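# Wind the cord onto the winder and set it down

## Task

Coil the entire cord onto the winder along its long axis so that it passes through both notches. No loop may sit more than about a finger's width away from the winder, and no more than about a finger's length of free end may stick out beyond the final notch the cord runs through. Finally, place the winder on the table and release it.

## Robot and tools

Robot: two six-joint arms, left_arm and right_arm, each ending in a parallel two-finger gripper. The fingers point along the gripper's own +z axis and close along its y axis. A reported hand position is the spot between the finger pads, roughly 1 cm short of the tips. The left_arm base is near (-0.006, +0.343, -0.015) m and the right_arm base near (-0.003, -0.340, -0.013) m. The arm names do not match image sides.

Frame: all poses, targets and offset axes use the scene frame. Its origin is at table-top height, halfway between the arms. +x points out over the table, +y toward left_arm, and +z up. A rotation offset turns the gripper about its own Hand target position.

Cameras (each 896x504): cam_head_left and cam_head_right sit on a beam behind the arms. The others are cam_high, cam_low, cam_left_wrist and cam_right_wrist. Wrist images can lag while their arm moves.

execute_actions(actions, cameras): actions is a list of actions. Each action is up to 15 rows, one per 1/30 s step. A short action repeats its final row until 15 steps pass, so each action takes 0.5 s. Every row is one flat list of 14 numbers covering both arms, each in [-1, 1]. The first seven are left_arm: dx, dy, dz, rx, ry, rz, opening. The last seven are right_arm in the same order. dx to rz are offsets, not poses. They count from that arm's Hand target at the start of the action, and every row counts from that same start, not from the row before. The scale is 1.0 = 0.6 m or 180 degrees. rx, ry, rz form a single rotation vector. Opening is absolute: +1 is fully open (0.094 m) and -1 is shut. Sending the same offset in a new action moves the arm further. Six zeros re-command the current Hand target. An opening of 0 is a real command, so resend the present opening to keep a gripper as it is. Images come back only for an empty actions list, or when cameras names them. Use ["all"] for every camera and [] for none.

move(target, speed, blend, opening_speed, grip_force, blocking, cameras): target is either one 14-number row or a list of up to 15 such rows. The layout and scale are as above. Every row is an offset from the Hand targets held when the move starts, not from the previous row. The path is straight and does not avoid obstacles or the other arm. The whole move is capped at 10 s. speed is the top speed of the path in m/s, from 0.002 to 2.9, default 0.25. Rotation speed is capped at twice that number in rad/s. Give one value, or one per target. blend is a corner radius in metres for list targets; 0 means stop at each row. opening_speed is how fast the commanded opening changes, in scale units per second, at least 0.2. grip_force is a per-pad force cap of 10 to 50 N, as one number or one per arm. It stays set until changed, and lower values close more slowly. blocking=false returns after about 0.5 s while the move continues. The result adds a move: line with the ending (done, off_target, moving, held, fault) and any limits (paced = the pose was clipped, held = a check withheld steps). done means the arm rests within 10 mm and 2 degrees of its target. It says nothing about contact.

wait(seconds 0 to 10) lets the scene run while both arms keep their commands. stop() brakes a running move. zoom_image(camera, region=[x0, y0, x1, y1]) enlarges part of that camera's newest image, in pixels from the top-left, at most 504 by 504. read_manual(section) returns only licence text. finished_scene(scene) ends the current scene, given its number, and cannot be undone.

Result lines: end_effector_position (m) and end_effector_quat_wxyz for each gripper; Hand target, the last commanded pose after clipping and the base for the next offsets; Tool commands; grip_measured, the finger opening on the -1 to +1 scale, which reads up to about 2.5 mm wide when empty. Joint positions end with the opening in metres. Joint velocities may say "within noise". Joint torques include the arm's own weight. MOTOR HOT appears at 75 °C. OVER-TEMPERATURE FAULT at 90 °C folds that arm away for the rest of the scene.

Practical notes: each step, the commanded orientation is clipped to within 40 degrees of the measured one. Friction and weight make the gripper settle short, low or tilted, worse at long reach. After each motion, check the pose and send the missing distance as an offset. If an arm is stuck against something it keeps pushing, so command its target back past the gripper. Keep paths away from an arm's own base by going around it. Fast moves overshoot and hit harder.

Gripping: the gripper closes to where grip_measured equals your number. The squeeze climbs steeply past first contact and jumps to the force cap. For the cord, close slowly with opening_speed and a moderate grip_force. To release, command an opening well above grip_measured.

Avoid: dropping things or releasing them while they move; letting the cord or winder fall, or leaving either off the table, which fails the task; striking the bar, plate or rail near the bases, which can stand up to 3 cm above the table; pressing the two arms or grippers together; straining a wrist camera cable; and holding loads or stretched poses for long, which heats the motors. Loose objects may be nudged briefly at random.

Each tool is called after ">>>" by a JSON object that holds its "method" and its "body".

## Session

>>> {"method": "execute_actions", "body": {"actions": []}}

Scene clock: 0.00 s.
left_arm: end_effector_position=(+0.3892, +0.3387, +0.0689) grip_measured=+1.000 end_effector_quat_wxyz=(+0.560, -0.005, +0.827, +0.046) | right_arm: end_effector_position=(+0.3822, -0.3153, +0.0565) grip_measured=+1.000 end_effector_quat_wxyz=(+0.564, -0.047, +0.822, +0.061)
Joint positions: left_arm=[-0.079 1.537 0.379 0.783 -0.119 -0.01 0.094] | right_arm=[-0.015 1.581 0.312 0.919 -0.159 -0.011 0.094]
Joint velocities: within noise
Joint torques (N m): no reading
Heat: left arm: 35 °C; right arm: 46 °C.
Hand target: left_arm +0.3938, +0.3394, +0.0801; +0.575, -0.008, +0.817, +0.046 | right_arm +0.3861, -0.3152, +0.0661; +0.576, -0.048, +0.814, +0.060
Tool commands: left_gripper/opening=+1.0 right_gripper/opening=+1.0
camera_calibration:
cam_left_wrist: T_world_to_cam=[[0.0317448, -0.996244, -0.0805586, 0.331213], [-0.726179, 0.0323923, -0.686742, 0.357938], [0.686773, 0.0803004, -0.722423, -0.154355], [0, 0, 0, 1]] pos_world=[0.35542, 0.330769, 0.160984]
cam_right_wrist: T_world_to_cam=[[0.14739, -0.988624, -0.0299789, -0.367085], [-0.726363, -0.0876187, -0.681703, 0.326129], [0.671322, 0.122252, -0.731014, -0.0874191], [0, 0, 0, 1]] pos_world=[0.349679, -0.323647, 0.147414]

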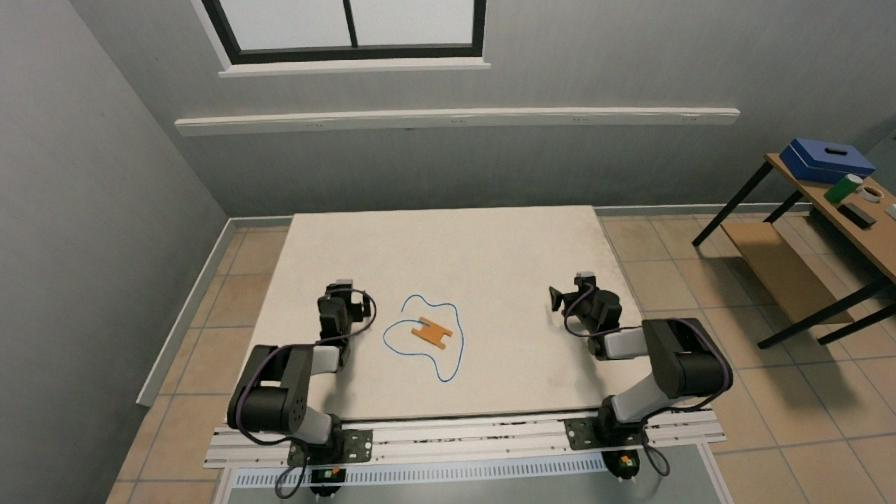

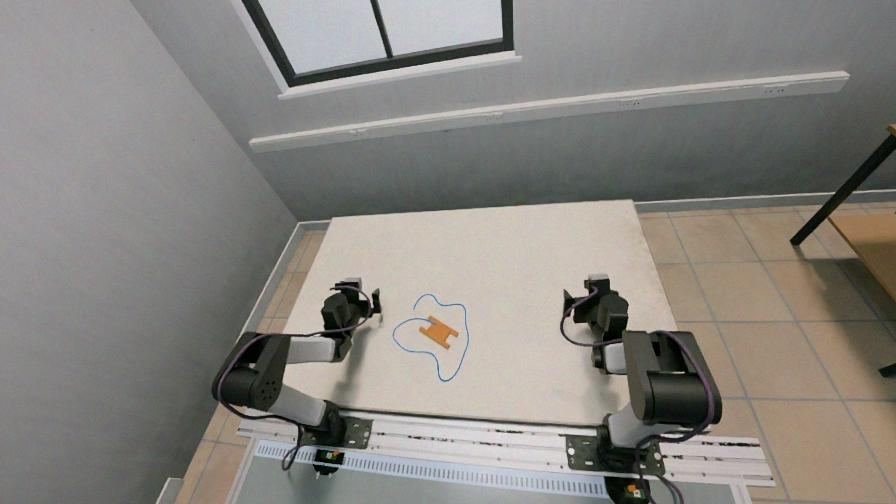

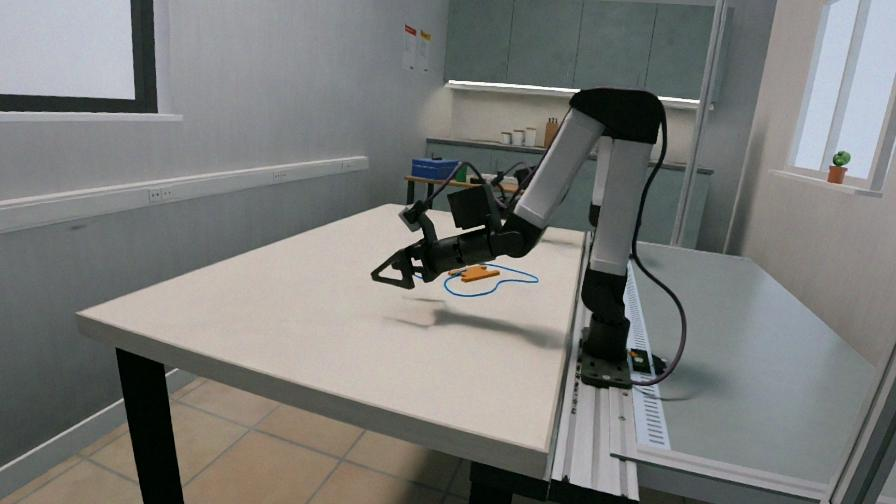

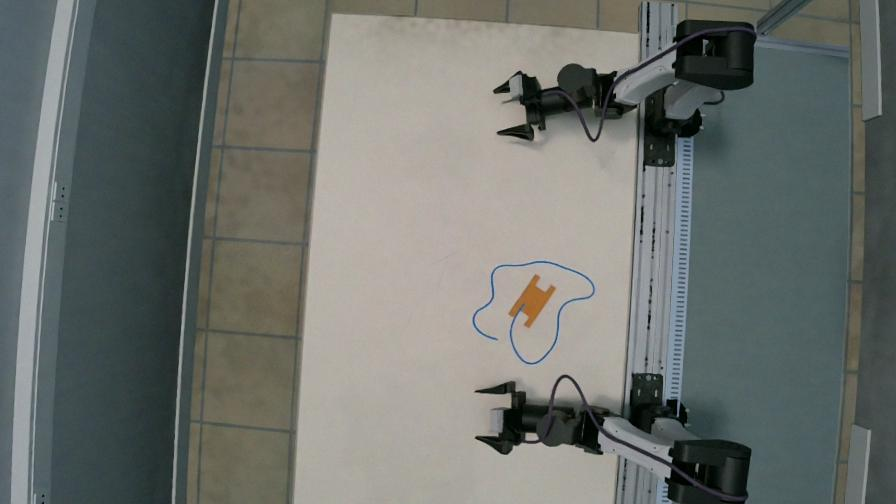

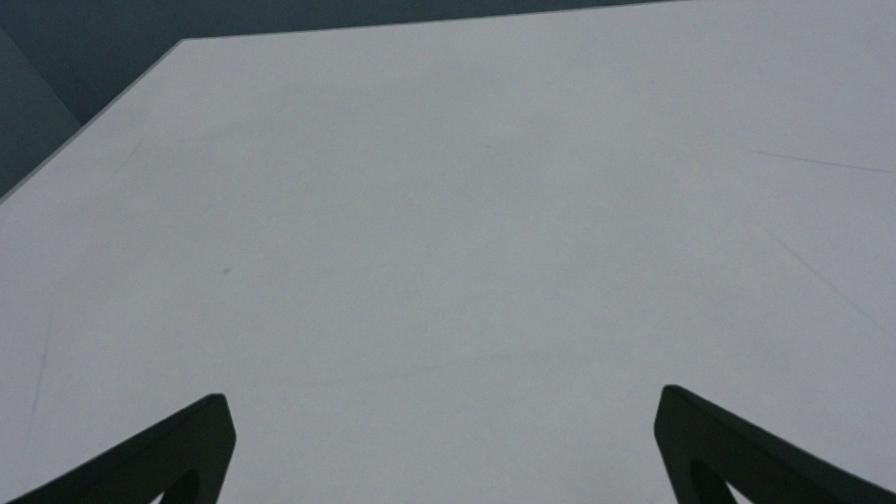

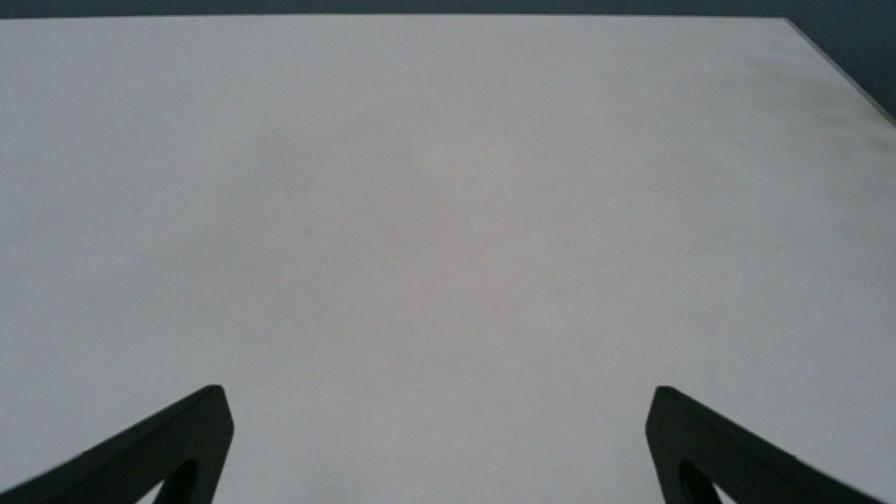

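>>> {"method": "zoom_image", "body": {"camera": "cam_low", "region": [460, 250, 610, 375]}}

Scaled by 3.360 from the camera's 896x504 image, which has a finer 1280x720 frame.

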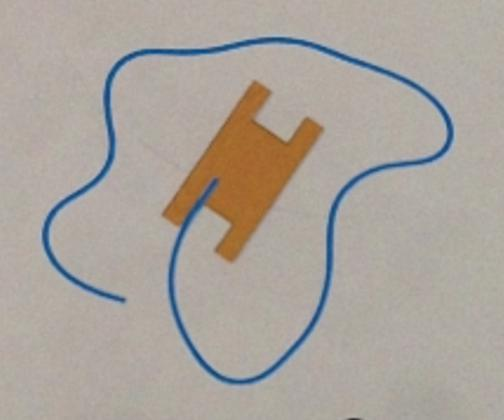

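>>> {"method": "move", "body": {"target": [[-0.2193,-0.4908,0.0665,-0.231,0.335,0.2834,0.7,-0.152,0.2753,0.29,0.3905,0.3231,0.2735,0.0]], "speed": 0.3, "cameras": ["cam_low","cam_left_wrist","cam_right_wrist"]}}

Scene clock: 116.77 s.
left_arm: end_effector_position=(+0.2632, +0.0466, +0.1182) grip_measured=+0.702 end_effector_quat_wxyz=(+0.005, -0.493, +0.870, -0.005) | right_arm: end_effector_position=(+0.2996, -0.1522, +0.2318) grip_measured=+0.003 end_effector_quat_wxyz=(-0.015, +0.009, +0.719, +0.695)
Joint positions: left_arm=[-0.846 2.028 1.957 -1.458 0.01 -1.854 0.08] | right_arm=[0.039 1.503 0.976 -0.194 -1.518 0.864 0.047]
Joint torques (N m): left_arm=[-0.02 -6.45 7.5 0.09 -0.07 -0.18] | right_arm=[0.29 -8.91 5.24 1.29 -0.59 -0.02]
Heat: left arm: 39 °C; right arm: 48 °C.
Hand target: left_arm +0.2622, +0.0451, +0.1199; +0.000, -0.500, +0.866, +0.000 | right_arm +0.2949, -0.1501, +0.2400; +0.000, +0.001, +0.707, +0.707
Off the commanded pose: left_arm 0.003 m, 1 deg | right_arm 0.010 m, 3 deg.
move: off_target (right_arm)
camera_calibration:
cam_left_wrist: T_world_to_cam=[[0.846989, -0.530507, 0.0342405, -0.201591], [-0.495422, -0.764335, 0.412735, 0.156108], [-0.192787, -0.366545, -0.910208, 0.265792], [0, 0, 0, 1]] pos_world=[0.299326, 0.109798, 0.184397]
cam_right_wrist: T_world_to_cam=[[-0.0159183, -0.0388833, -0.999117, 0.229724], [-0.894, -0.446949, 0.0316377, 0.230062], [-0.447785, 0.893714, -0.027647, 0.365826], [0, 0, 0, 1]] pos_world=[0.373143, -0.215185, 0.232356]
Images, in order (width x height): cam_low 896x504, cam_left_wrist 896x504, cam_right_wrist 896x504.

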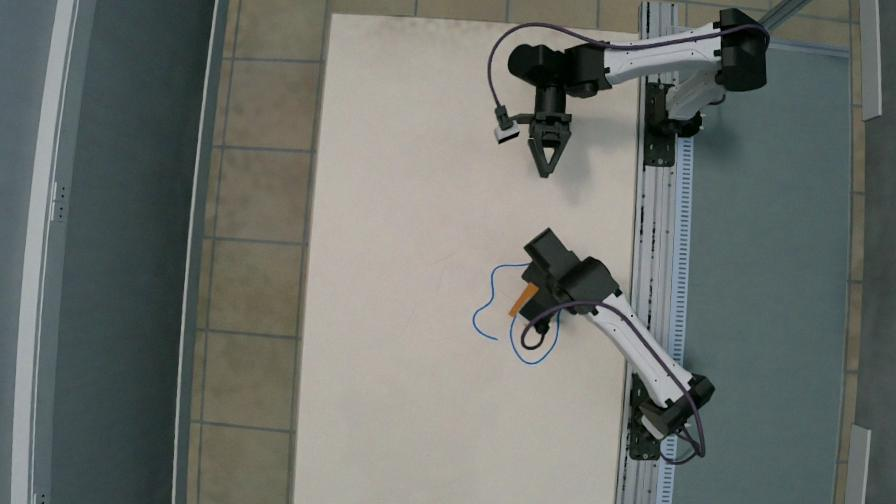

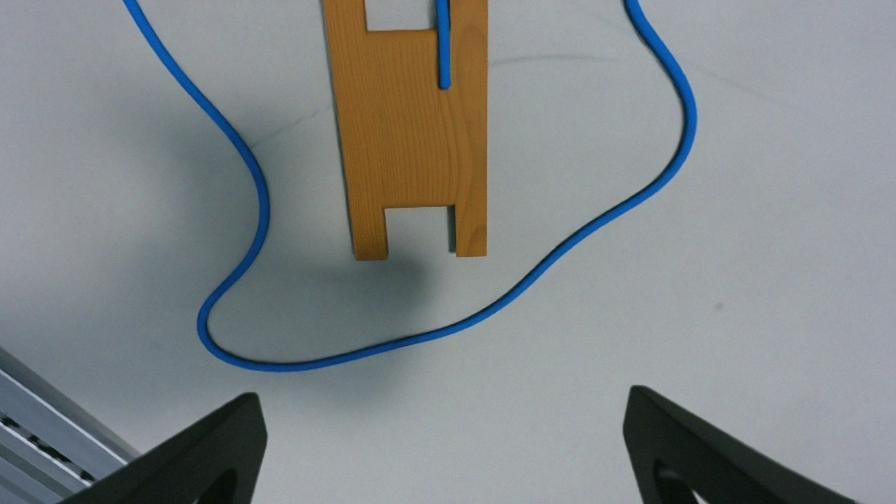

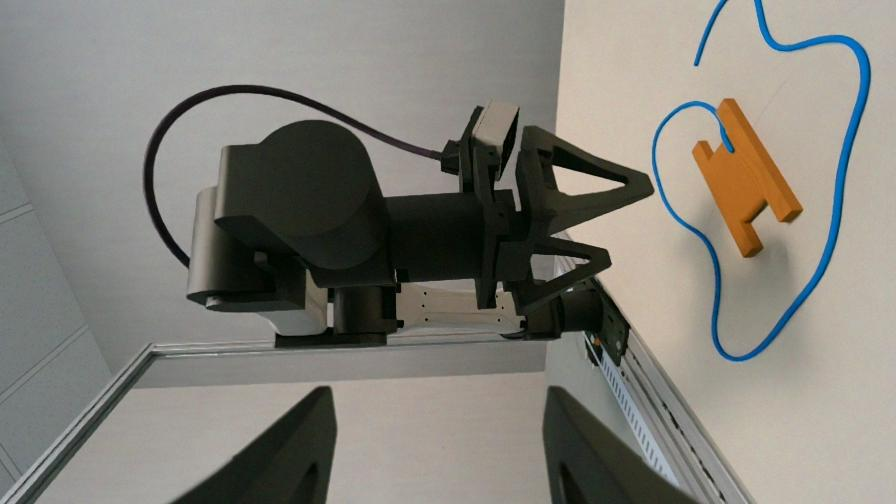

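>>> {"method": "move", "body": {"target": [[-0.0122,0.0077,-0.13,0,0,0.011,0.7,0,0,0,0,0,0,0.0],[-0.0122,0.0077,-0.1735,0,0,0.011,0.7,0,0,0,0,0,0,0.0]], "speed": [0.2,0.06], "blend": [0.01,0], "cameras": ["cam_left_wrist"]}}

Scene clock: 154.47 s.
left_arm: end_effector_position=(+0.2558, +0.0524, +0.0193) grip_measured=+0.702 end_effector_quat_wxyz=(+0.002, -0.510, +0.860, +0.002) | right_arm: end_effector_position=(+0.2996, -0.1522, +0.2319) grip_measured=+0.003 end_effector_quat_wxyz=(-0.014, +0.008, +0.719, +0.695)
Joint positions: left_arm=[-0.854 2.028 1.562 -1.077 0.012 -1.9 0.08] | right_arm=[0.039 1.503 0.976 -0.193 -1.518 0.864 0.047]
Joint torques (N m): left_arm=[-0.39 -7.06 4.74 0.47 -0.08 -0.16] | right_arm=[0.23 -8.76 5.71 1.1 -0.59 -0.17]
Heat: left arm: 40 °C; right arm: 50 °C.
Hand target: left_arm +0.2548, +0.0496, +0.0158; +0.000, -0.515, +0.857, +0.000 | right_arm +0.2948, -0.1505, +0.2399; -0.008, -0.008, +0.716, +0.698 (not the last commanded pose)
Off the commanded pose: left_arm 0.005 m, 1 deg | right_arm 0.010 m, 3 deg.
move: off_target (right_arm)
camera_calibration:
cam_left_wrist: T_world_to_cam=[[0.867053, -0.497796, 0.0204594, -0.195479], [-0.461002, -0.78604, 0.411848, 0.190107], [-0.188934, -0.366526, -0.911023, 0.17553], [0, 0, 0, 1]] pos_world=[0.290294, 0.116459, 0.0856156]
Images, in order (width x height): cam_left_wrist 896x504.

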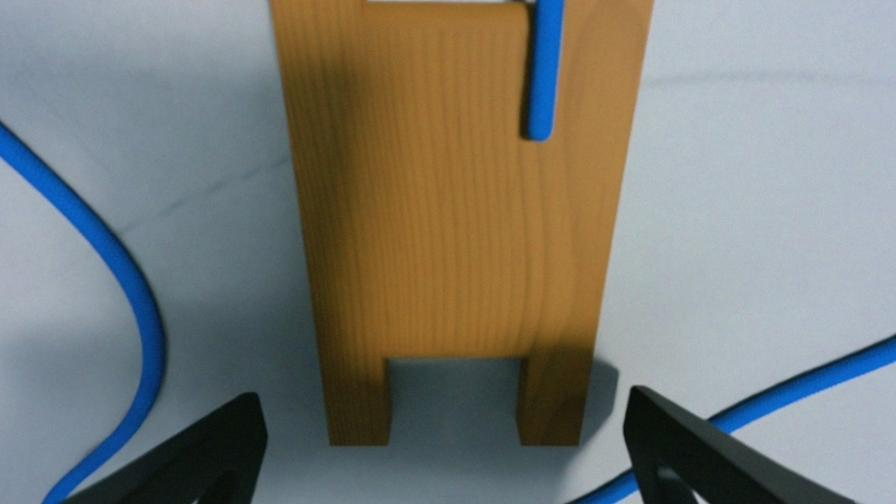

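>>> {"method": "move", "body": {"target": [[0.0,0.0,-0.008,0,0,0,0.7,0,0,0,0,0,0,0.0],[0.0,0.0,-0.008,0,0,0,0.0,0,0,0,0,0,0,0.0],[0.0,0.0,0.08,0,0,0,0.0,0,0,0,0,0,0,0.0]], "speed": [0.05,0.05,0.1], "grip_force": [50,50], "cameras": ["cam_left_wrist"]}}

Scene clock: 172.47 s.
left_arm: end_effector_position=(+0.2544, +0.0530, +0.0459) grip_measured=+0.159 end_effector_quat_wxyz=(-0.001, -0.510, +0.860, +0.015) | right_arm: end_effector_position=(+0.2996, -0.1522, +0.2319) grip_measured=+0.003 end_effector_quat_wxyz=(-0.014, +0.008, +0.719, +0.695)
Joint positions: left_arm=[-0.854 2.028 1.669 -1.211 0.012 -1.9 0.054] | right_arm=[0.039 1.503 0.976 -0.193 -1.518 0.864 0.047]
Joint torques (N m): left_arm=[-0.12 -9.76 7.39 -0.03 -0.08 -0.14] | right_arm=[0.24 -8.98 5.71 1.1 -0.64 -0.22]
Heat: left arm: 39 °C; right arm: 50 °C.
Hand target: left_arm +0.2549, +0.0496, +0.0638; +0.000, -0.515, +0.857, +0.000 | right_arm +0.2948, -0.1505, +0.2399; -0.008, -0.008, +0.716, +0.698
Off the commanded pose: left_arm 0.018 m, 2 deg | right_arm 0.010 m, 2 deg.
move: off_target (left_arm)
camera_calibration:
cam_left_wrist: T_world_to_cam=[[0.867441, -0.497508, -0.00568364, -0.19346], [-0.453056, -0.794554, 0.404258, 0.177704], [-0.205637, -0.348094, -0.914628, 0.203131], [0, 0, 0, 1]] pos_world=[0.290096, 0.115656, 0.112852]
Images, in order (width x height): cam_left_wrist 896x504.

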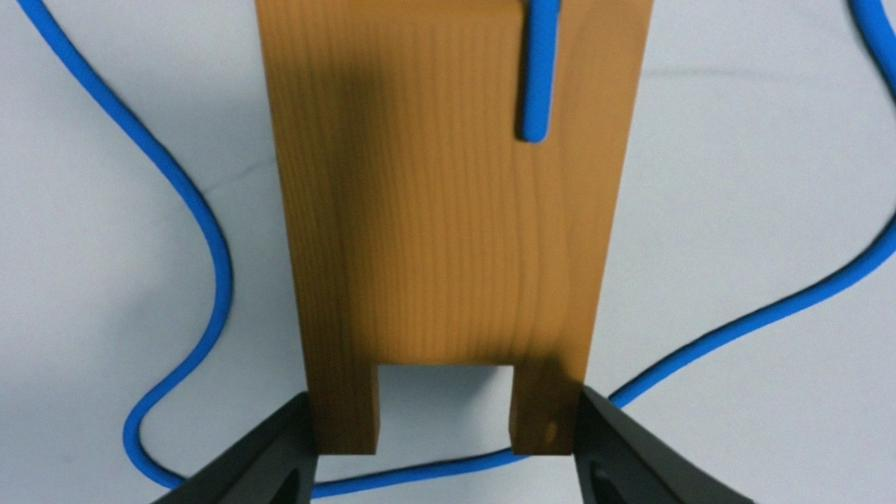

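>>> {"method": "move", "body": {"target": [[0.0043,-0.0827,0.127,0,0,-0.341,0.0,-0.003,0.087,-0.17,0.008,0,-0.007,0.0]], "speed": 0.2, "cameras": ["cam_right_wrist","cam_low"]}}

Scene clock: 206.43 s.
left_arm: end_effector_position=(+0.2584, +0.0021, +0.1360) grip_measured=+0.159 end_effector_quat_wxyz=(+0.016, -0.012, +1.000, -0.019) | right_arm: end_effector_position=(+0.2927, -0.1004, +0.1406) grip_measured=+0.003 end_effector_quat_wxyz=(-0.002, -0.002, +0.709, +0.705)
Joint positions: left_arm=[-0.924 2.156 2.231 -1.564 0.012 -0.925 0.054] | right_arm=[0.212 1.812 0.608 1.173 -1.355 1.522 0.047]
Joint torques (N m): left_arm=[-0.25 -7.6 7.45 0.31 -0.09 0.13] | right_arm=[0.38 -6.46 3.85 1.59 0.09 -0.03]
Heat: left arm: 43 °C; right arm: 50 °C.
Hand target: left_arm +0.2575, +0.0000, +0.1400; +0.000, -0.005, +1.000, +0.000 | right_arm +0.2929, -0.0982, +0.1380; +0.000, +0.000, +0.707, +0.707
Off the commanded pose: left_arm 0.005 m, 3 deg | right_arm 0.003 m, 0 deg.
joint sent to its limit (left arm) — joint 4 (wrist pitch), lower limit. The joint targets are off in orientation, not in position.
move: off_target (left_arm)
camera_calibration:
cam_right_wrist: T_world_to_cam=[[0.0162666, -0.0105079, -0.999812, 0.13404], [-0.895498, -0.444955, -0.00989297, 0.256411], [-0.444767, 0.895491, -0.0166477, 0.311719], [0, 0, 0, 1]] pos_world=[0.366078, -0.163642, 0.141741]
Images, in order (width x height): cam_low 896x504, cam_right_wrist 896x504.

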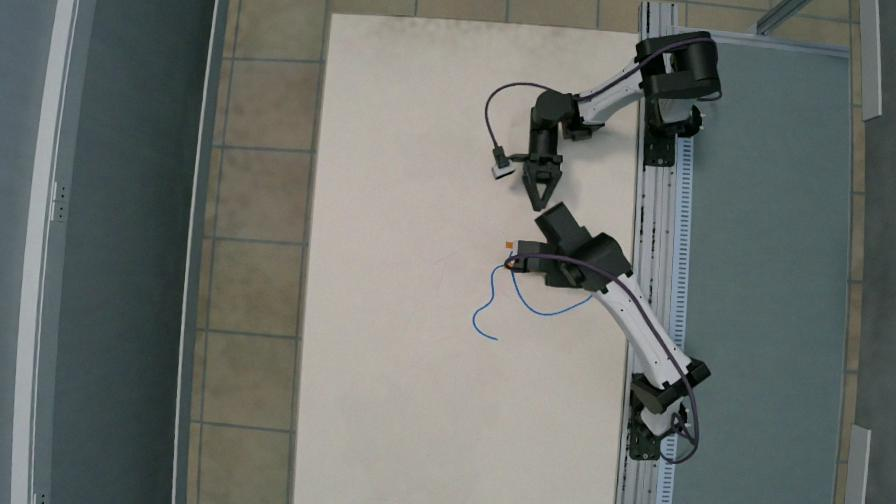

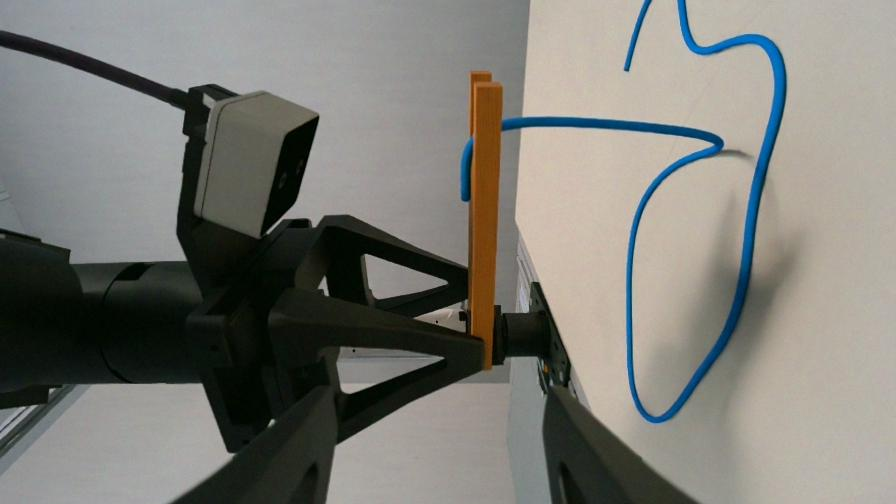

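>>> {"method": "move", "body": {"target": [[0,0,0,0,0,0,0.0,0.0105,0.05,-0.0247,0,0,0,0.0],[0,0,0,0,0,0,0.0,0.0105,0.130,-0.0247,0,0,0,0.0]], "speed": [0.15,0.08], "blend": [0.005,0], "cameras": ["cam_right_wrist"]}}

Scene clock: 246.67 s.
left_arm: end_effector_position=(+0.2584, +0.0021, +0.1360) grip_measured=+0.159 end_effector_quat_wxyz=(+0.016, -0.012, +1.000, -0.019) | right_arm: end_effector_position=(+0.2939, -0.0240, +0.1211) grip_measured=+0.003 end_effector_quat_wxyz=(-0.007, +0.001, +0.710, +0.704)
Joint positions: left_arm=[-0.924 2.156 2.231 -1.564 0.012 -0.925 0.054] | right_arm=[0.44 1.964 0.709 1.233 -1.131 1.543 0.047]
Joint torques (N m): left_arm=[-0.23 -7.61 7.43 0.32 -0.08 0.12] | right_arm=[-0.24 -7.41 5.53 1.56 0.1 -0.03]
Heat: left arm: 43 °C; right arm: 49 °C.
Hand target: left_arm +0.2575, +0.0000, +0.1400; +0.000, -0.005, +1.000, +0.000 | right_arm +0.2993, -0.0203, +0.1231; +0.000, +0.000, +0.707, +0.707
Off the commanded pose: left_arm 0.005 m, 3 deg | right_arm 0.007 m, 1 deg.
joint sent to its limit (left arm) — joint 4 (wrist pitch), lower limit. The joint targets are off in orientation, not in position.
move: off_target (left_arm)
camera_calibration:
cam_right_wrist: T_world_to_cam=[[0.00520309, -0.0135239, -0.999895, 0.118437], [-0.894193, -0.447679, 0.00140196, 0.289484], [-0.447651, 0.894092, -0.0144223, 0.244083], [0, 0, 0, 1]] pos_world=[0.367503, -0.0870345, 0.121539]
Images, in order (width x height): cam_right_wrist 896x504.

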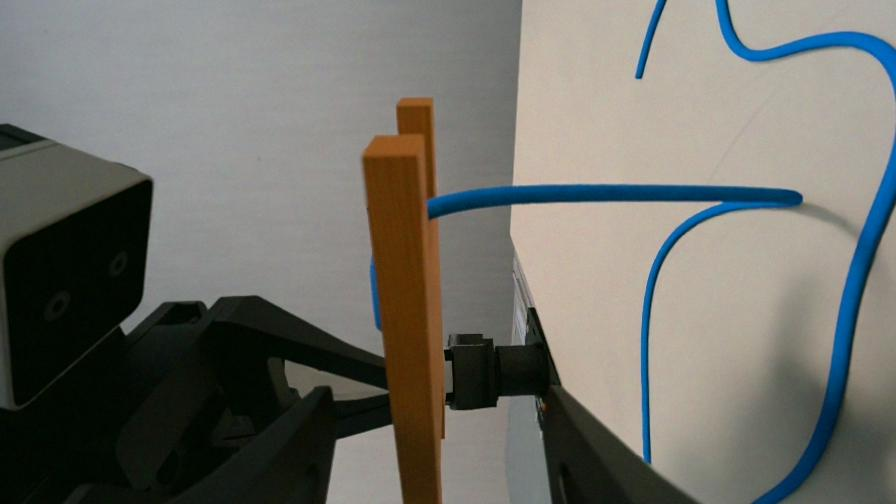

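>>> {"method": "move", "body": {"target": [[0,0,0,0,0,0,0.0,0.0085,0.0085,0.0078,0,0,0,0.0],[0,0,0,0,0,0,0.0,0.0085,0.0085,0.0078,0,0,0,-1.0]], "speed": [0.06,0.06], "cameras": ["cam_right_wrist"]}}

Scene clock: 269.83 s.
left_arm: end_effector_position=(+0.2574, +0.0028, +0.1364) grip_measured=+0.159 end_effector_quat_wxyz=(+0.014, -0.012, +1.000, -0.017) | right_arm: end_effector_position=(+0.3007, -0.0195, +0.1257) grip_measured=-0.833 end_effector_quat_wxyz=(-0.003, +0.000, +0.709, +0.705)
Joint positions: left_arm=[-0.924 2.157 2.234 -1.571 0.013 -0.925 0.054] | right_arm=[0.444 1.967 0.743 1.209 -1.122 1.542 0.008]
Joint torques (N m): left_arm=[-0.25 -7.65 7.19 0.37 -0.09 0.11] | right_arm=[0.29 -8.25 5.63 1.58 0.12 0.01]
Heat: left arm: 44 °C; right arm: 50 °C.
Hand target: left_arm +0.2574, -0.0001, +0.1399; +0.000, -0.005, +1.000, +0.000 | right_arm +0.3043, -0.0152, +0.1277; +0.000, +0.000, +0.707, +0.707
Off the commanded pose: left_arm 0.005 m, 3 deg | right_arm 0.006 m, 1 deg.
joint sent to its limit (left arm) — joint 4 (wrist pitch), lower limit. The joint targets are off in orientation, not in position.
move: off_target (left_arm)
camera_calibration:
cam_right_wrist: T_world_to_cam=[[0.0121346, -0.0107754, -0.999868, 0.121091], [-0.896242, -0.443523, -0.00609721, 0.299165], [-0.443399, 0.896198, -0.0150393, 0.24206], [0, 0, 0, 1]] pos_world=[0.373984, -0.0829417, 0.126539]
Images, in order (width x height): cam_right_wrist 896x504.

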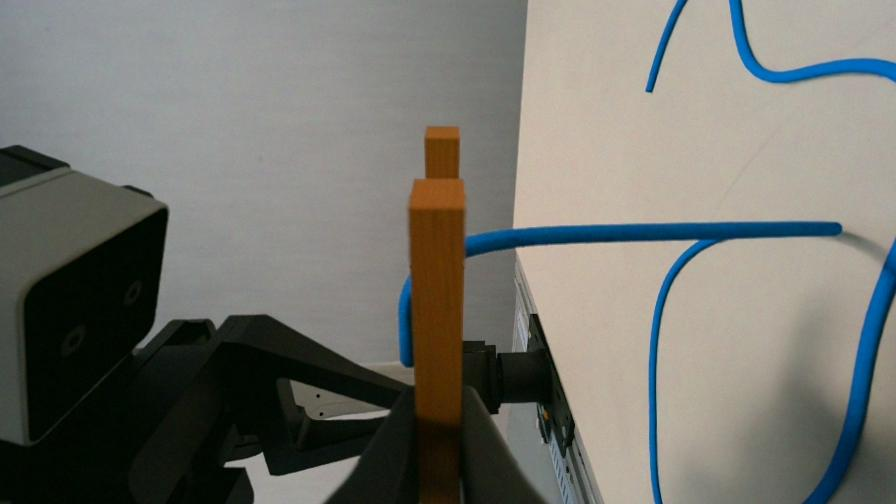

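>>> {"method": "move", "body": {"target": [[0,0,0,0,0,0,0.7,0,0,0,0,0,0,-1.0],[-0.075,0,0,0,0,0,0.7,0,0,0,0,0,0,-1.0],[-0.075,0.17,0.03,-0.15,0,0,0.4,0,0,0,0,0,0,-1.0],[0.081,0.235,0.1785,-0.5,0,0,0.0,-0.007,0,0.192,0,0,0,-1.0]], "speed": [0.1,0.15,0.25,0.3], "blend": [0,0.01,0.03,0], "cameras": ["cam_left_wrist","cam_low"]}}

Scene clock: 303.13 s.
left_arm: end_effector_position=(+0.3026, +0.1402, +0.2433) grip_measured=+0.002 end_effector_quat_wxyz=(-0.028, +0.010, +0.724, -0.689) | right_arm: end_effector_position=(+0.3017, -0.0167, +0.2141) grip_measured=-0.833 end_effector_quat_wxyz=(-0.026, +0.023, +0.718, +0.695)
Joint positions: left_arm=[-0.086 1.62 1.212 -0.673 1.554 -0.506 0.047] | right_arm=[0.453 1.675 0.885 0.716 -1.114 1.554 0.008]
Joint torques (N m): left_arm=[0.61 -4.56 6.32 1.36 0.72 -0.05] | right_arm=[0.5 -13.18 7.45 1.47 0.12 -0.16]
Heat: left arm: 43 °C; right arm: 51 °C.
Hand target: left_arm +0.3060, +0.1410, +0.2471; -0.004, -0.003, +0.707, -0.707 | right_arm +0.3001, -0.0151, +0.2431; +0.000, +0.000, +0.707, +0.707
Off the commanded pose: left_arm 0.005 m, 4 deg | right_arm 0.029 m, 4 deg.
move: off_target (left_arm, right_arm); blend cut to 0 m at target 3; target 3's new opening was sent with left_arm's hand 0.010 m and 3 deg from that target; target 4's new opening was sent with left_arm's hand 0.006 m and 4 deg from that target
camera_calibration:
cam_left_wrist: T_world_to_cam=[[0.00429483, -0.0278625, 0.999603, -0.240006], [-0.885063, 0.465169, 0.0167686, 0.237482], [-0.465451, -0.884783, -0.0226622, 0.360789], [0, 0, 0, 1]] pos_world=[0.379147, 0.202064, 0.244105]
Images, in order (width x height): cam_low 896x504, cam_left_wrist 896x504.

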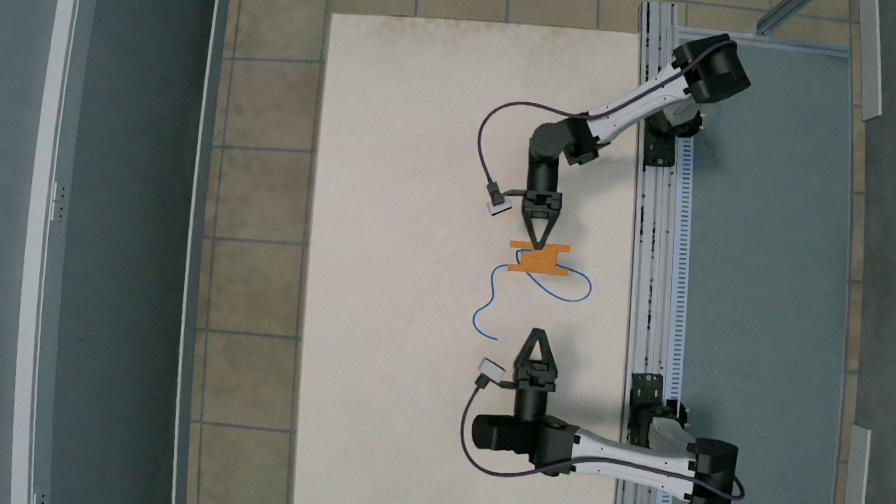

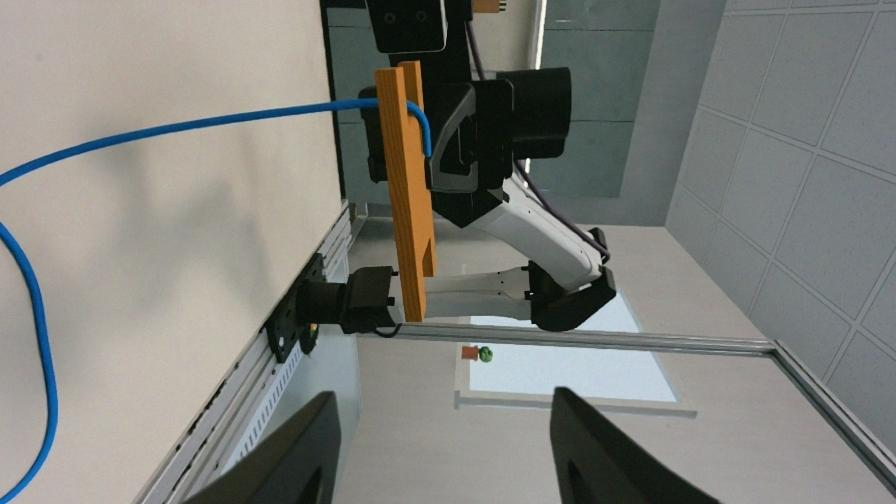

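>>> {"method": "move", "body": {"target": [[0,0,0,0,0,0,0.0,-0.013,0,0.011,0,-0.5,0,-1.0],[0,0,0,0,0,0,0.0,-0.027,0,0.022,0,0.975,0,-1.0]], "speed": 0.5, "blend": [0.03,0], "cameras": ["cam_left_wrist","cam_low"]}}

Scene clock: 331.73 s.
left_arm: end_effector_position=(+0.3040, +0.1401, +0.2441) grip_measured=+0.002 end_effector_quat_wxyz=(-0.027, +0.011, +0.724, -0.689) | right_arm: end_effector_position=(+0.2893, -0.0150, +0.2319) grip_measured=-0.833 end_effector_quat_wxyz=(+0.697, -0.717, -0.003, -0.004)
Joint positions: left_arm=[-0.086 1.62 1.212 -0.652 1.554 -0.525 0.047] | right_arm=[0.476 1.6 0.876 0.663 -1.084 -1.655 0.008]
Joint torques (N m): left_arm=[0.58 -4.89 5.75 1.38 0.7 -0.05] | right_arm=[0.49 -12.44 6.56 1.4 0.05 -0.17]
Heat: left arm: 41 °C; right arm: 57 °C.
Hand target: left_arm +0.3060, +0.1410, +0.2471; -0.004, -0.003, +0.707, -0.707 | right_arm +0.2839, -0.0152, +0.2562; +0.707, -0.707, -0.028, -0.028
Off the commanded pose: left_arm 0.004 m, 4 deg | right_arm 0.025 m, 4 deg.
move: off_target (left_arm, right_arm)
camera_calibration:
cam_left_wrist: T_world_to_cam=[[0.00238391, -0.0276411, 0.999615, -0.240136], [-0.885173, 0.465021, 0.0149696, 0.239269], [-0.465255, -0.884868, -0.0233586, 0.361484], [0, 0, 0, 1]] pos_world=[0.380549, 0.201963, 0.244906]
Images, in order (width x height): cam_low 896x504, cam_left_wrist 896x504.

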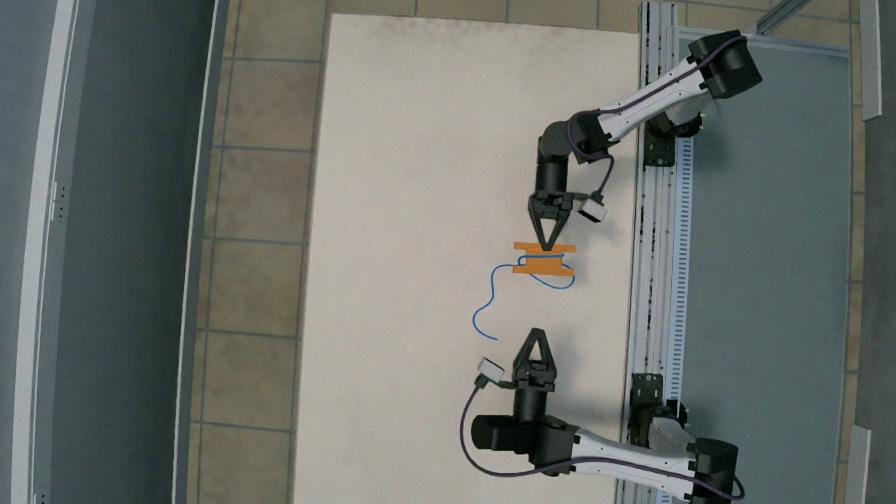

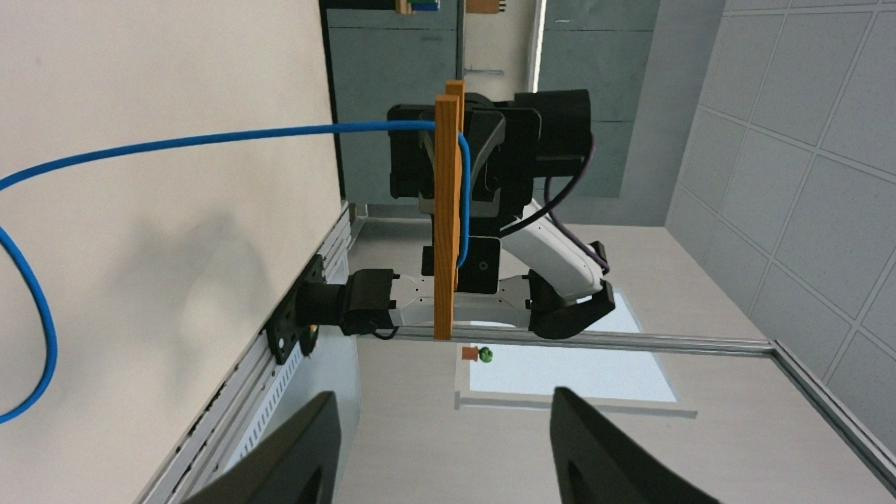

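>>> {"method": "move", "body": {"target": [[-0.0075,-0.11,-0.007,0,0,0,0.0,0,0,0,0,0,0,-1.0],[-0.0075,-0.1735,-0.007,0,0,0,0.0,0,0,0,0,0,0,-1.0],[-0.0075,-0.1735,-0.007,0,0,0,-1.0,0,0,0,0,0,0,-1.0]], "speed": [0.25,0.1,0.1], "blend": [0.005,0,0], "cameras": ["cam_left_wrist"]}}

Scene clock: 353.60 s.
left_arm: end_effector_position=(+0.3001, +0.0377, +0.2381) grip_measured=-0.862 end_effector_quat_wxyz=(-0.013, -0.005, +0.712, -0.702) | right_arm: end_effector_position=(+0.2894, -0.0154, +0.2349) grip_measured=-0.833 end_effector_quat_wxyz=(+0.697, -0.717, -0.002, -0.005)
Joint positions: left_arm=[-0.403 1.622 0.887 0.796 1.203 -1.645 0.006] | right_arm=[0.476 1.592 0.878 0.655 -1.08 -1.652 0.008]
Joint torques (N m): left_arm=[-0.2 -5.3 5.71 2.17 -0.26 -0.08] | right_arm=[0.21 -11.56 6.45 1.43 -0.04 -0.18]
Heat: left arm: 41 °C; right arm: 62 °C.
Hand target: left_arm +0.3015, +0.0369, +0.2430; -0.003, -0.003, +0.707, -0.707 | right_arm +0.2839, -0.0152, +0.2563; +0.707, -0.707, -0.028, -0.028
Off the commanded pose: left_arm 0.005 m, 1 deg | right_arm 0.022 m, 4 deg.
move: off_target (right_arm)
camera_calibration:
cam_left_wrist: T_world_to_cam=[[0.00589941, 0.00845608, 0.999947, -0.239563], [-0.904039, 0.427446, 0.00171888, 0.293696], [-0.427408, -0.904002, 0.0101663, 0.250376], [0, 0, 0, 1]] pos_world=[0.373939, 0.102827, 0.2365]
Images, in order (width x height): cam_left_wrist 896x504.

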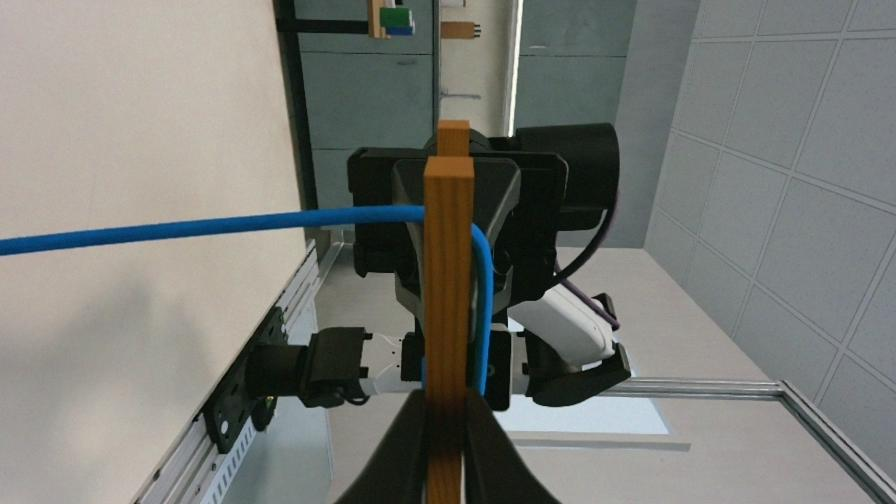

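>>> {"method": "move", "body": {"target": [[0,0,0,0,0,0,-1.0,0,0,-0.008,0,0,0,-0.45],[0,0,0,0,0,0,-1.0,0,-0.075,-0.008,0,0,0,-0.45],[0,0,0,0,-0.5,0,-1.0,0.01,-0.15,-0.015,0,0.5,0,0.0],[0,0,0,0,0.99,0,-1.0,0.0218,-0.1755,-0.0222,0,-0.975,0,0.0]], "speed": [0.2,0.15,0.5,0.5], "blend": [0,0.005,0.03,0], "cameras": ["cam_right_wrist","cam_low"]}}

Scene clock: 390.20 s.
left_arm: end_effector_position=(+0.3012, +0.0375, +0.2362) grip_measured=-0.862 end_effector_quat_wxyz=(+0.704, +0.710, +0.001, -0.006) | right_arm: end_effector_position=(+0.2971, -0.1187, +0.2413) grip_measured=-0.003 end_effector_quat_wxyz=(-0.005, +0.004, +0.710, +0.705)
Joint positions: left_arm=[-0.403 1.632 0.88 0.827 1.198 1.499 0.006] | right_arm=[0.151 1.491 0.791 0.655 -1.411 1.52 0.047]
Joint torques (N m): left_arm=[-0.18 -6.04 6.11 1.66 -0.23 0.11] | right_arm=[-0.94 -6.22 5.08 1.53 -0.12 -0.04]
Heat: left arm: 41 °C; right arm: 56 °C.
Hand target: left_arm +0.3015, +0.0369, +0.2427; +0.707, +0.707, -0.007, +0.008 | right_arm +0.2970, -0.1204, +0.2429; +0.000, +0.000, +0.707, +0.707
Off the commanded pose: left_arm 0.007 m, 2 deg | right_arm 0.002 m, 1 deg.
move: done; blend cut to 0 m at target 3; target 3's new opening was sent with right_arm's hand 0.011 m and 2 deg from that target
camera_calibration:
cam_right_wrist: T_world_to_cam=[[0.0035015, -0.011449, -0.999928, 0.238135], [-0.897905, -0.440186, 0.00189579, 0.251546], [-0.440176, 0.897834, -0.0118214, 0.329566], [0, 0, 0, 1]] pos_world=[0.370097, -0.182442, 0.241537]
Images, in order (width x height): cam_low 896x504, cam_right_wrist 896x504.

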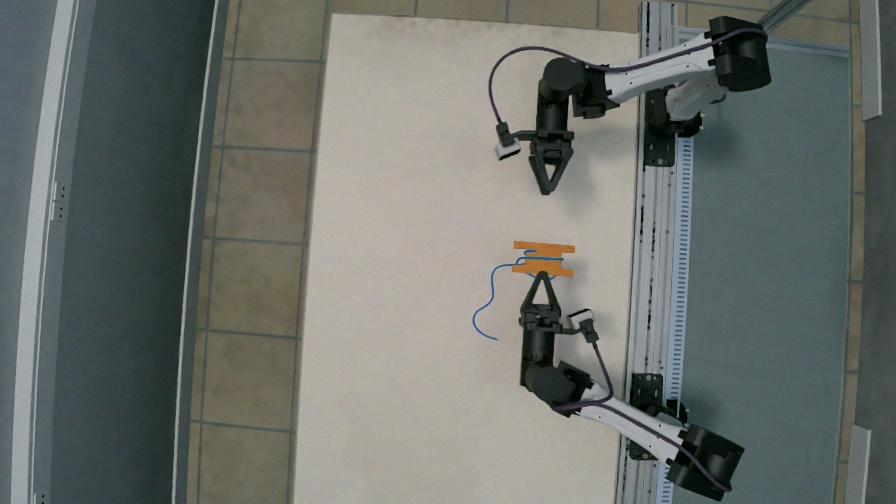

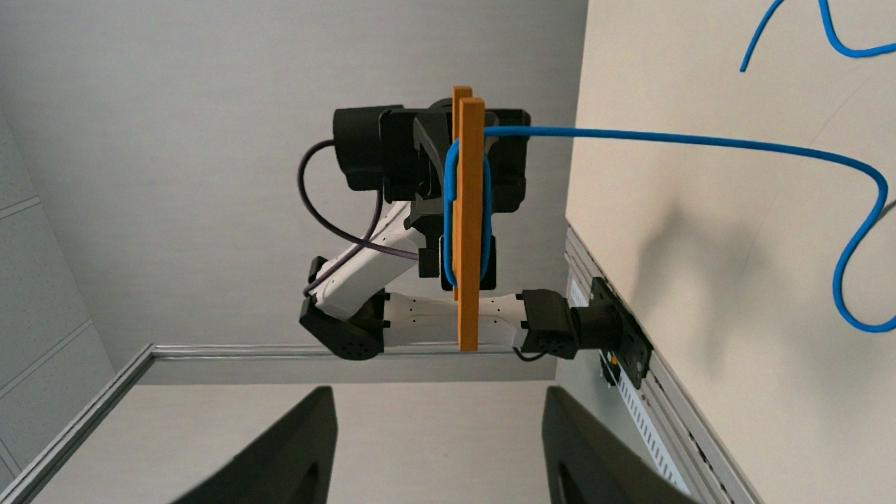

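>>> {"method": "move", "body": {"target": [[0,0,0,0,0,0,-1.0,0.0033,0.11,-0.0168,0,0,0,0.0],[0,0,0,0,0,0,-1.0,0.0033,0.178,-0.0168,0,0,0,0.0],[0,0,0,0,0,0,-1.0,0.0033,0.178,-0.0168,0,0,0,-1.0]], "speed": [0.25,0.1,0.1], "blend": [0.005,0,0], "cameras": ["cam_right_wrist"]}}

Scene clock: 412.50 s.
left_arm: end_effector_position=(+0.3012, +0.0376, +0.2332) grip_measured=-0.862 end_effector_quat_wxyz=(+0.702, +0.712, +0.007, -0.011) | right_arm: end_effector_position=(+0.2937, -0.0174, +0.2273) grip_measured=-0.831 end_effector_quat_wxyz=(-0.008, +0.002, +0.711, +0.703)
Joint positions: left_arm=[-0.403 1.632 0.877 0.812 1.197 1.5 0.006] | right_arm=[0.461 1.637 0.868 0.745 -1.11 1.544 0.008]
Joint torques (N m): left_arm=[-0.16 -6.11 6.28 1.83 -0.21 0.11] | right_arm=[-0.08 -6.74 7.47 1.61 0.11 -0.1]
Heat: left arm: 42 °C; right arm: 52 °C.
Hand target: left_arm +0.3015, +0.0369, +0.2428; +0.707, +0.707, -0.007, +0.008 | right_arm +0.2990, -0.0137, +0.2328; +0.000, +0.000, +0.707, +0.707
Off the commanded pose: left_arm 0.010 m, 3 deg | right_arm 0.008 m, 1 deg.
move: off_target (left_arm); target 3's new opening was sent with right_arm's hand 0.012 m and 2 deg from that target
camera_calibration:
cam_right_wrist: T_world_to_cam=[[0.00216, -0.0148152, -0.999888, 0.225629], [-0.894195, -0.447652, 0.00470113, 0.29137], [-0.447672, 0.894085, -0.0142146, 0.239582], [0, 0, 0, 1]] pos_world=[0.367308, -0.080432, 0.22764]
Images, in order (width x height): cam_right_wrist 896x504.

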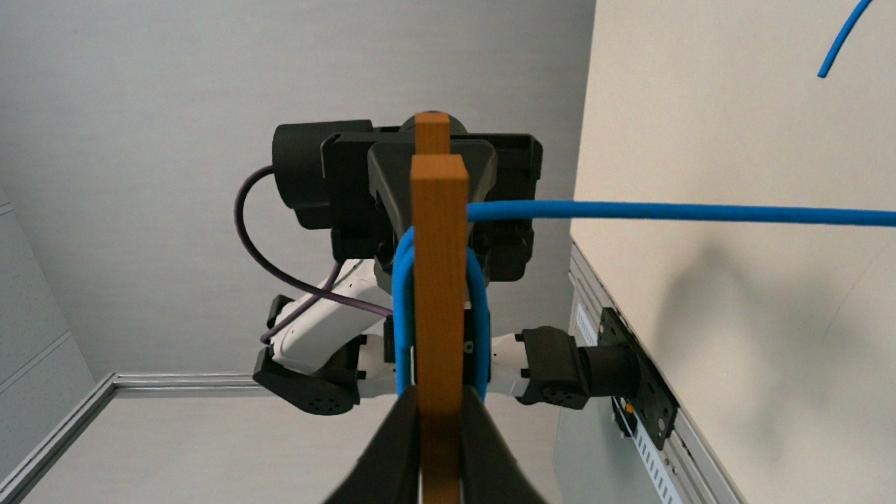

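>>> {"method": "move", "body": {"target": [[0,0,-0.008,0,0,0,-0.45,0,0,0,0,0,0,-1.0],[0,0.075,-0.008,0,0,0,-0.45,0,0,0,0,0,0,-1.0],[0.0015,0.15,-0.004,0,0.5,0,0.0,-0.0104,-0.0015,0.02,0,-0.5,0,-1.0],[0.003,0.1735,0,0,-0.993,0,0.0,-0.0207,-0.003,0.0403,0,0.975,0,-1.0]], "speed": [0.2,0.15,0.5,0.5], "blend": [0,0.005,0.03,0], "cameras": ["cam_left_wrist"]}}

Scene clock: 450.33 s.
left_arm: end_effector_position=(+0.3057, +0.1383, +0.2370) grip_measured=-0.002 end_effector_quat_wxyz=(-0.012, -0.012, +0.719, -0.695) | right_arm: end_effector_position=(+0.2895, -0.0166, +0.2268) grip_measured=-0.833 end_effector_quat_wxyz=(+0.694, -0.720, +0.001, +0.001)
Joint positions: left_arm=[-0.093 1.547 0.816 0.759 1.501 -1.625 0.047] | right_arm=[0.472 1.604 0.868 0.659 -1.088 -1.655 0.008]
Joint torques (N m): left_arm=[0.96 -5.57 5.24 1.99 0.01 -0.01] | right_arm=[0.38 -12.41 7.66 1.38 -0.02 -0.18]
Heat: left arm: 42 °C; right arm: 51 °C.
Hand target: left_arm +0.3033, +0.1410, +0.2429; +0.000, +0.000, +0.707, -0.707 | right_arm +0.2865, -0.0154, +0.2570; +0.707, -0.707, -0.028, -0.028
Off the commanded pose: left_arm 0.007 m, 3 deg | right_arm 0.030 m, 5 deg.
move: off_target (left_arm, right_arm); blend cut to 0 m at target 3
camera_calibration:
cam_left_wrist: T_world_to_cam=[[0.0136009, -0.0113571, 0.999843, -0.238995], [-0.909048, 0.416342, 0.017095, 0.255203], [-0.41647, -0.909137, -0.00466154, 0.344526], [0, 0, 0, 1]] pos_world=[0.378727, 0.204256, 0.236201]
Images, in order (width x height): cam_left_wrist 896x504.

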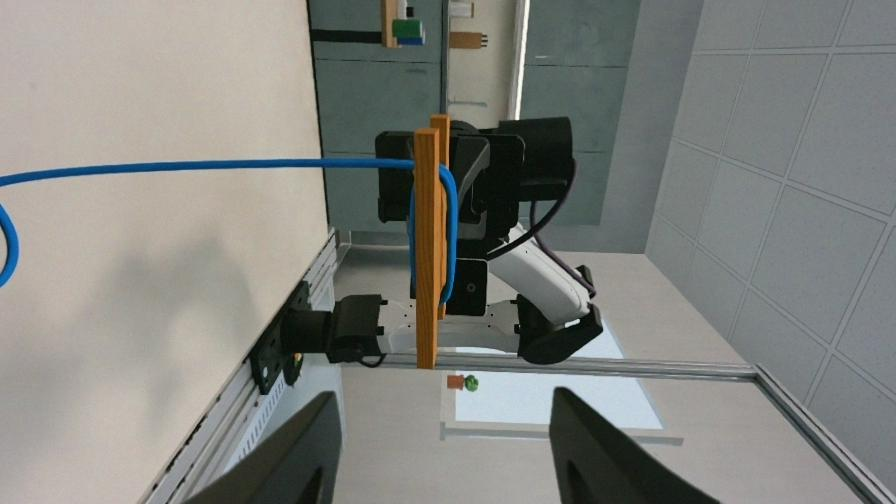

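>>> {"method": "move", "body": {"target": [[-0.0097,-0.105,-0.0195,0,0,0,0.0,0,0,0,0,0,0,-1.0],[-0.0097,-0.1747,-0.0195,0,0,0,0.0,0,0,0,0,0,0,-1.0],[-0.0097,-0.1747,-0.0195,0,0,0,-1.0,0,0,0,0,0,0,-1.0]], "speed": [0.25,0.1,0.1], "blend": [0.005,0,0], "cameras": ["cam_left_wrist"]}}

Scene clock: 471.27 s.
left_arm: end_effector_position=(+0.2908, +0.0388, +0.2242) grip_measured=-0.863 end_effector_quat_wxyz=(-0.013, -0.004, +0.712, -0.702) | right_arm: end_effector_position=(+0.2901, -0.0167, +0.2246) grip_measured=-0.834 end_effector_quat_wxyz=(+0.691, -0.722, +0.008, +0.004)
Joint positions: left_arm=[-0.411 1.62 0.821 0.858 1.196 -1.641 0.006] | right_arm=[0.472 1.603 0.868 0.641 -1.083 -1.656 0.008]
Joint torques (N m): left_arm=[-0.12 -4.1 7.53 2.09 -0.26 -0.02] | right_arm=[0.27 -12.15 7.65 1.58 -0.07 -0.11]
Heat: left arm: 41 °C; right arm: 54 °C.
Hand target: left_arm +0.2975, +0.0362, +0.2312; +0.000, +0.000, +0.707, -0.707 | right_arm +0.2866, -0.0154, +0.2569; +0.707, -0.707, -0.028, -0.028
Off the commanded pose: left_arm 0.010 m, 2 deg | right_arm 0.033 m, 6 deg.
move: off_target (right_arm); target 3's new opening was sent with left_arm's hand 0.014 m and 3 deg from that target
camera_calibration:
cam_left_wrist: T_world_to_cam=[[0.00399442, 0.00814305, 0.999959, -0.224993], [-0.903374, 0.428854, 0.000116275, 0.284946], [-0.428836, -0.903337, 0.00906924, 0.248185], [0, 0, 0, 1]] pos_world=[0.364742, 0.103827, 0.2227]
Images, in order (width x height): cam_left_wrist 896x504.

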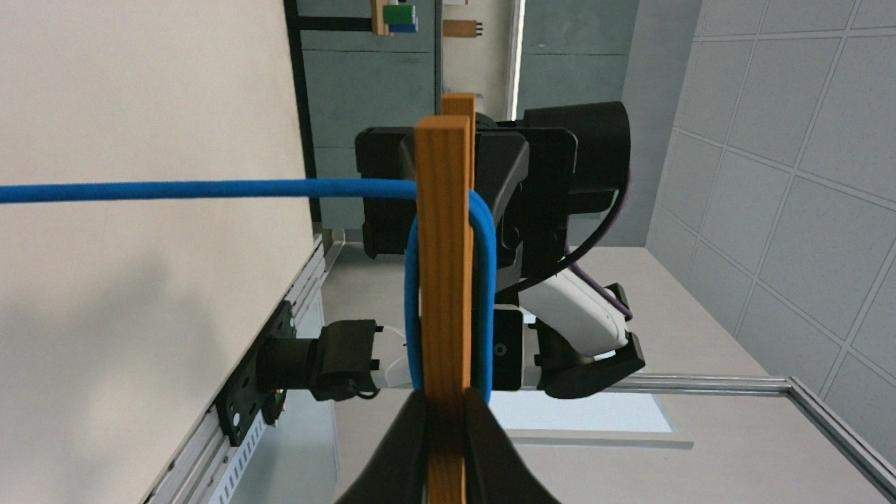

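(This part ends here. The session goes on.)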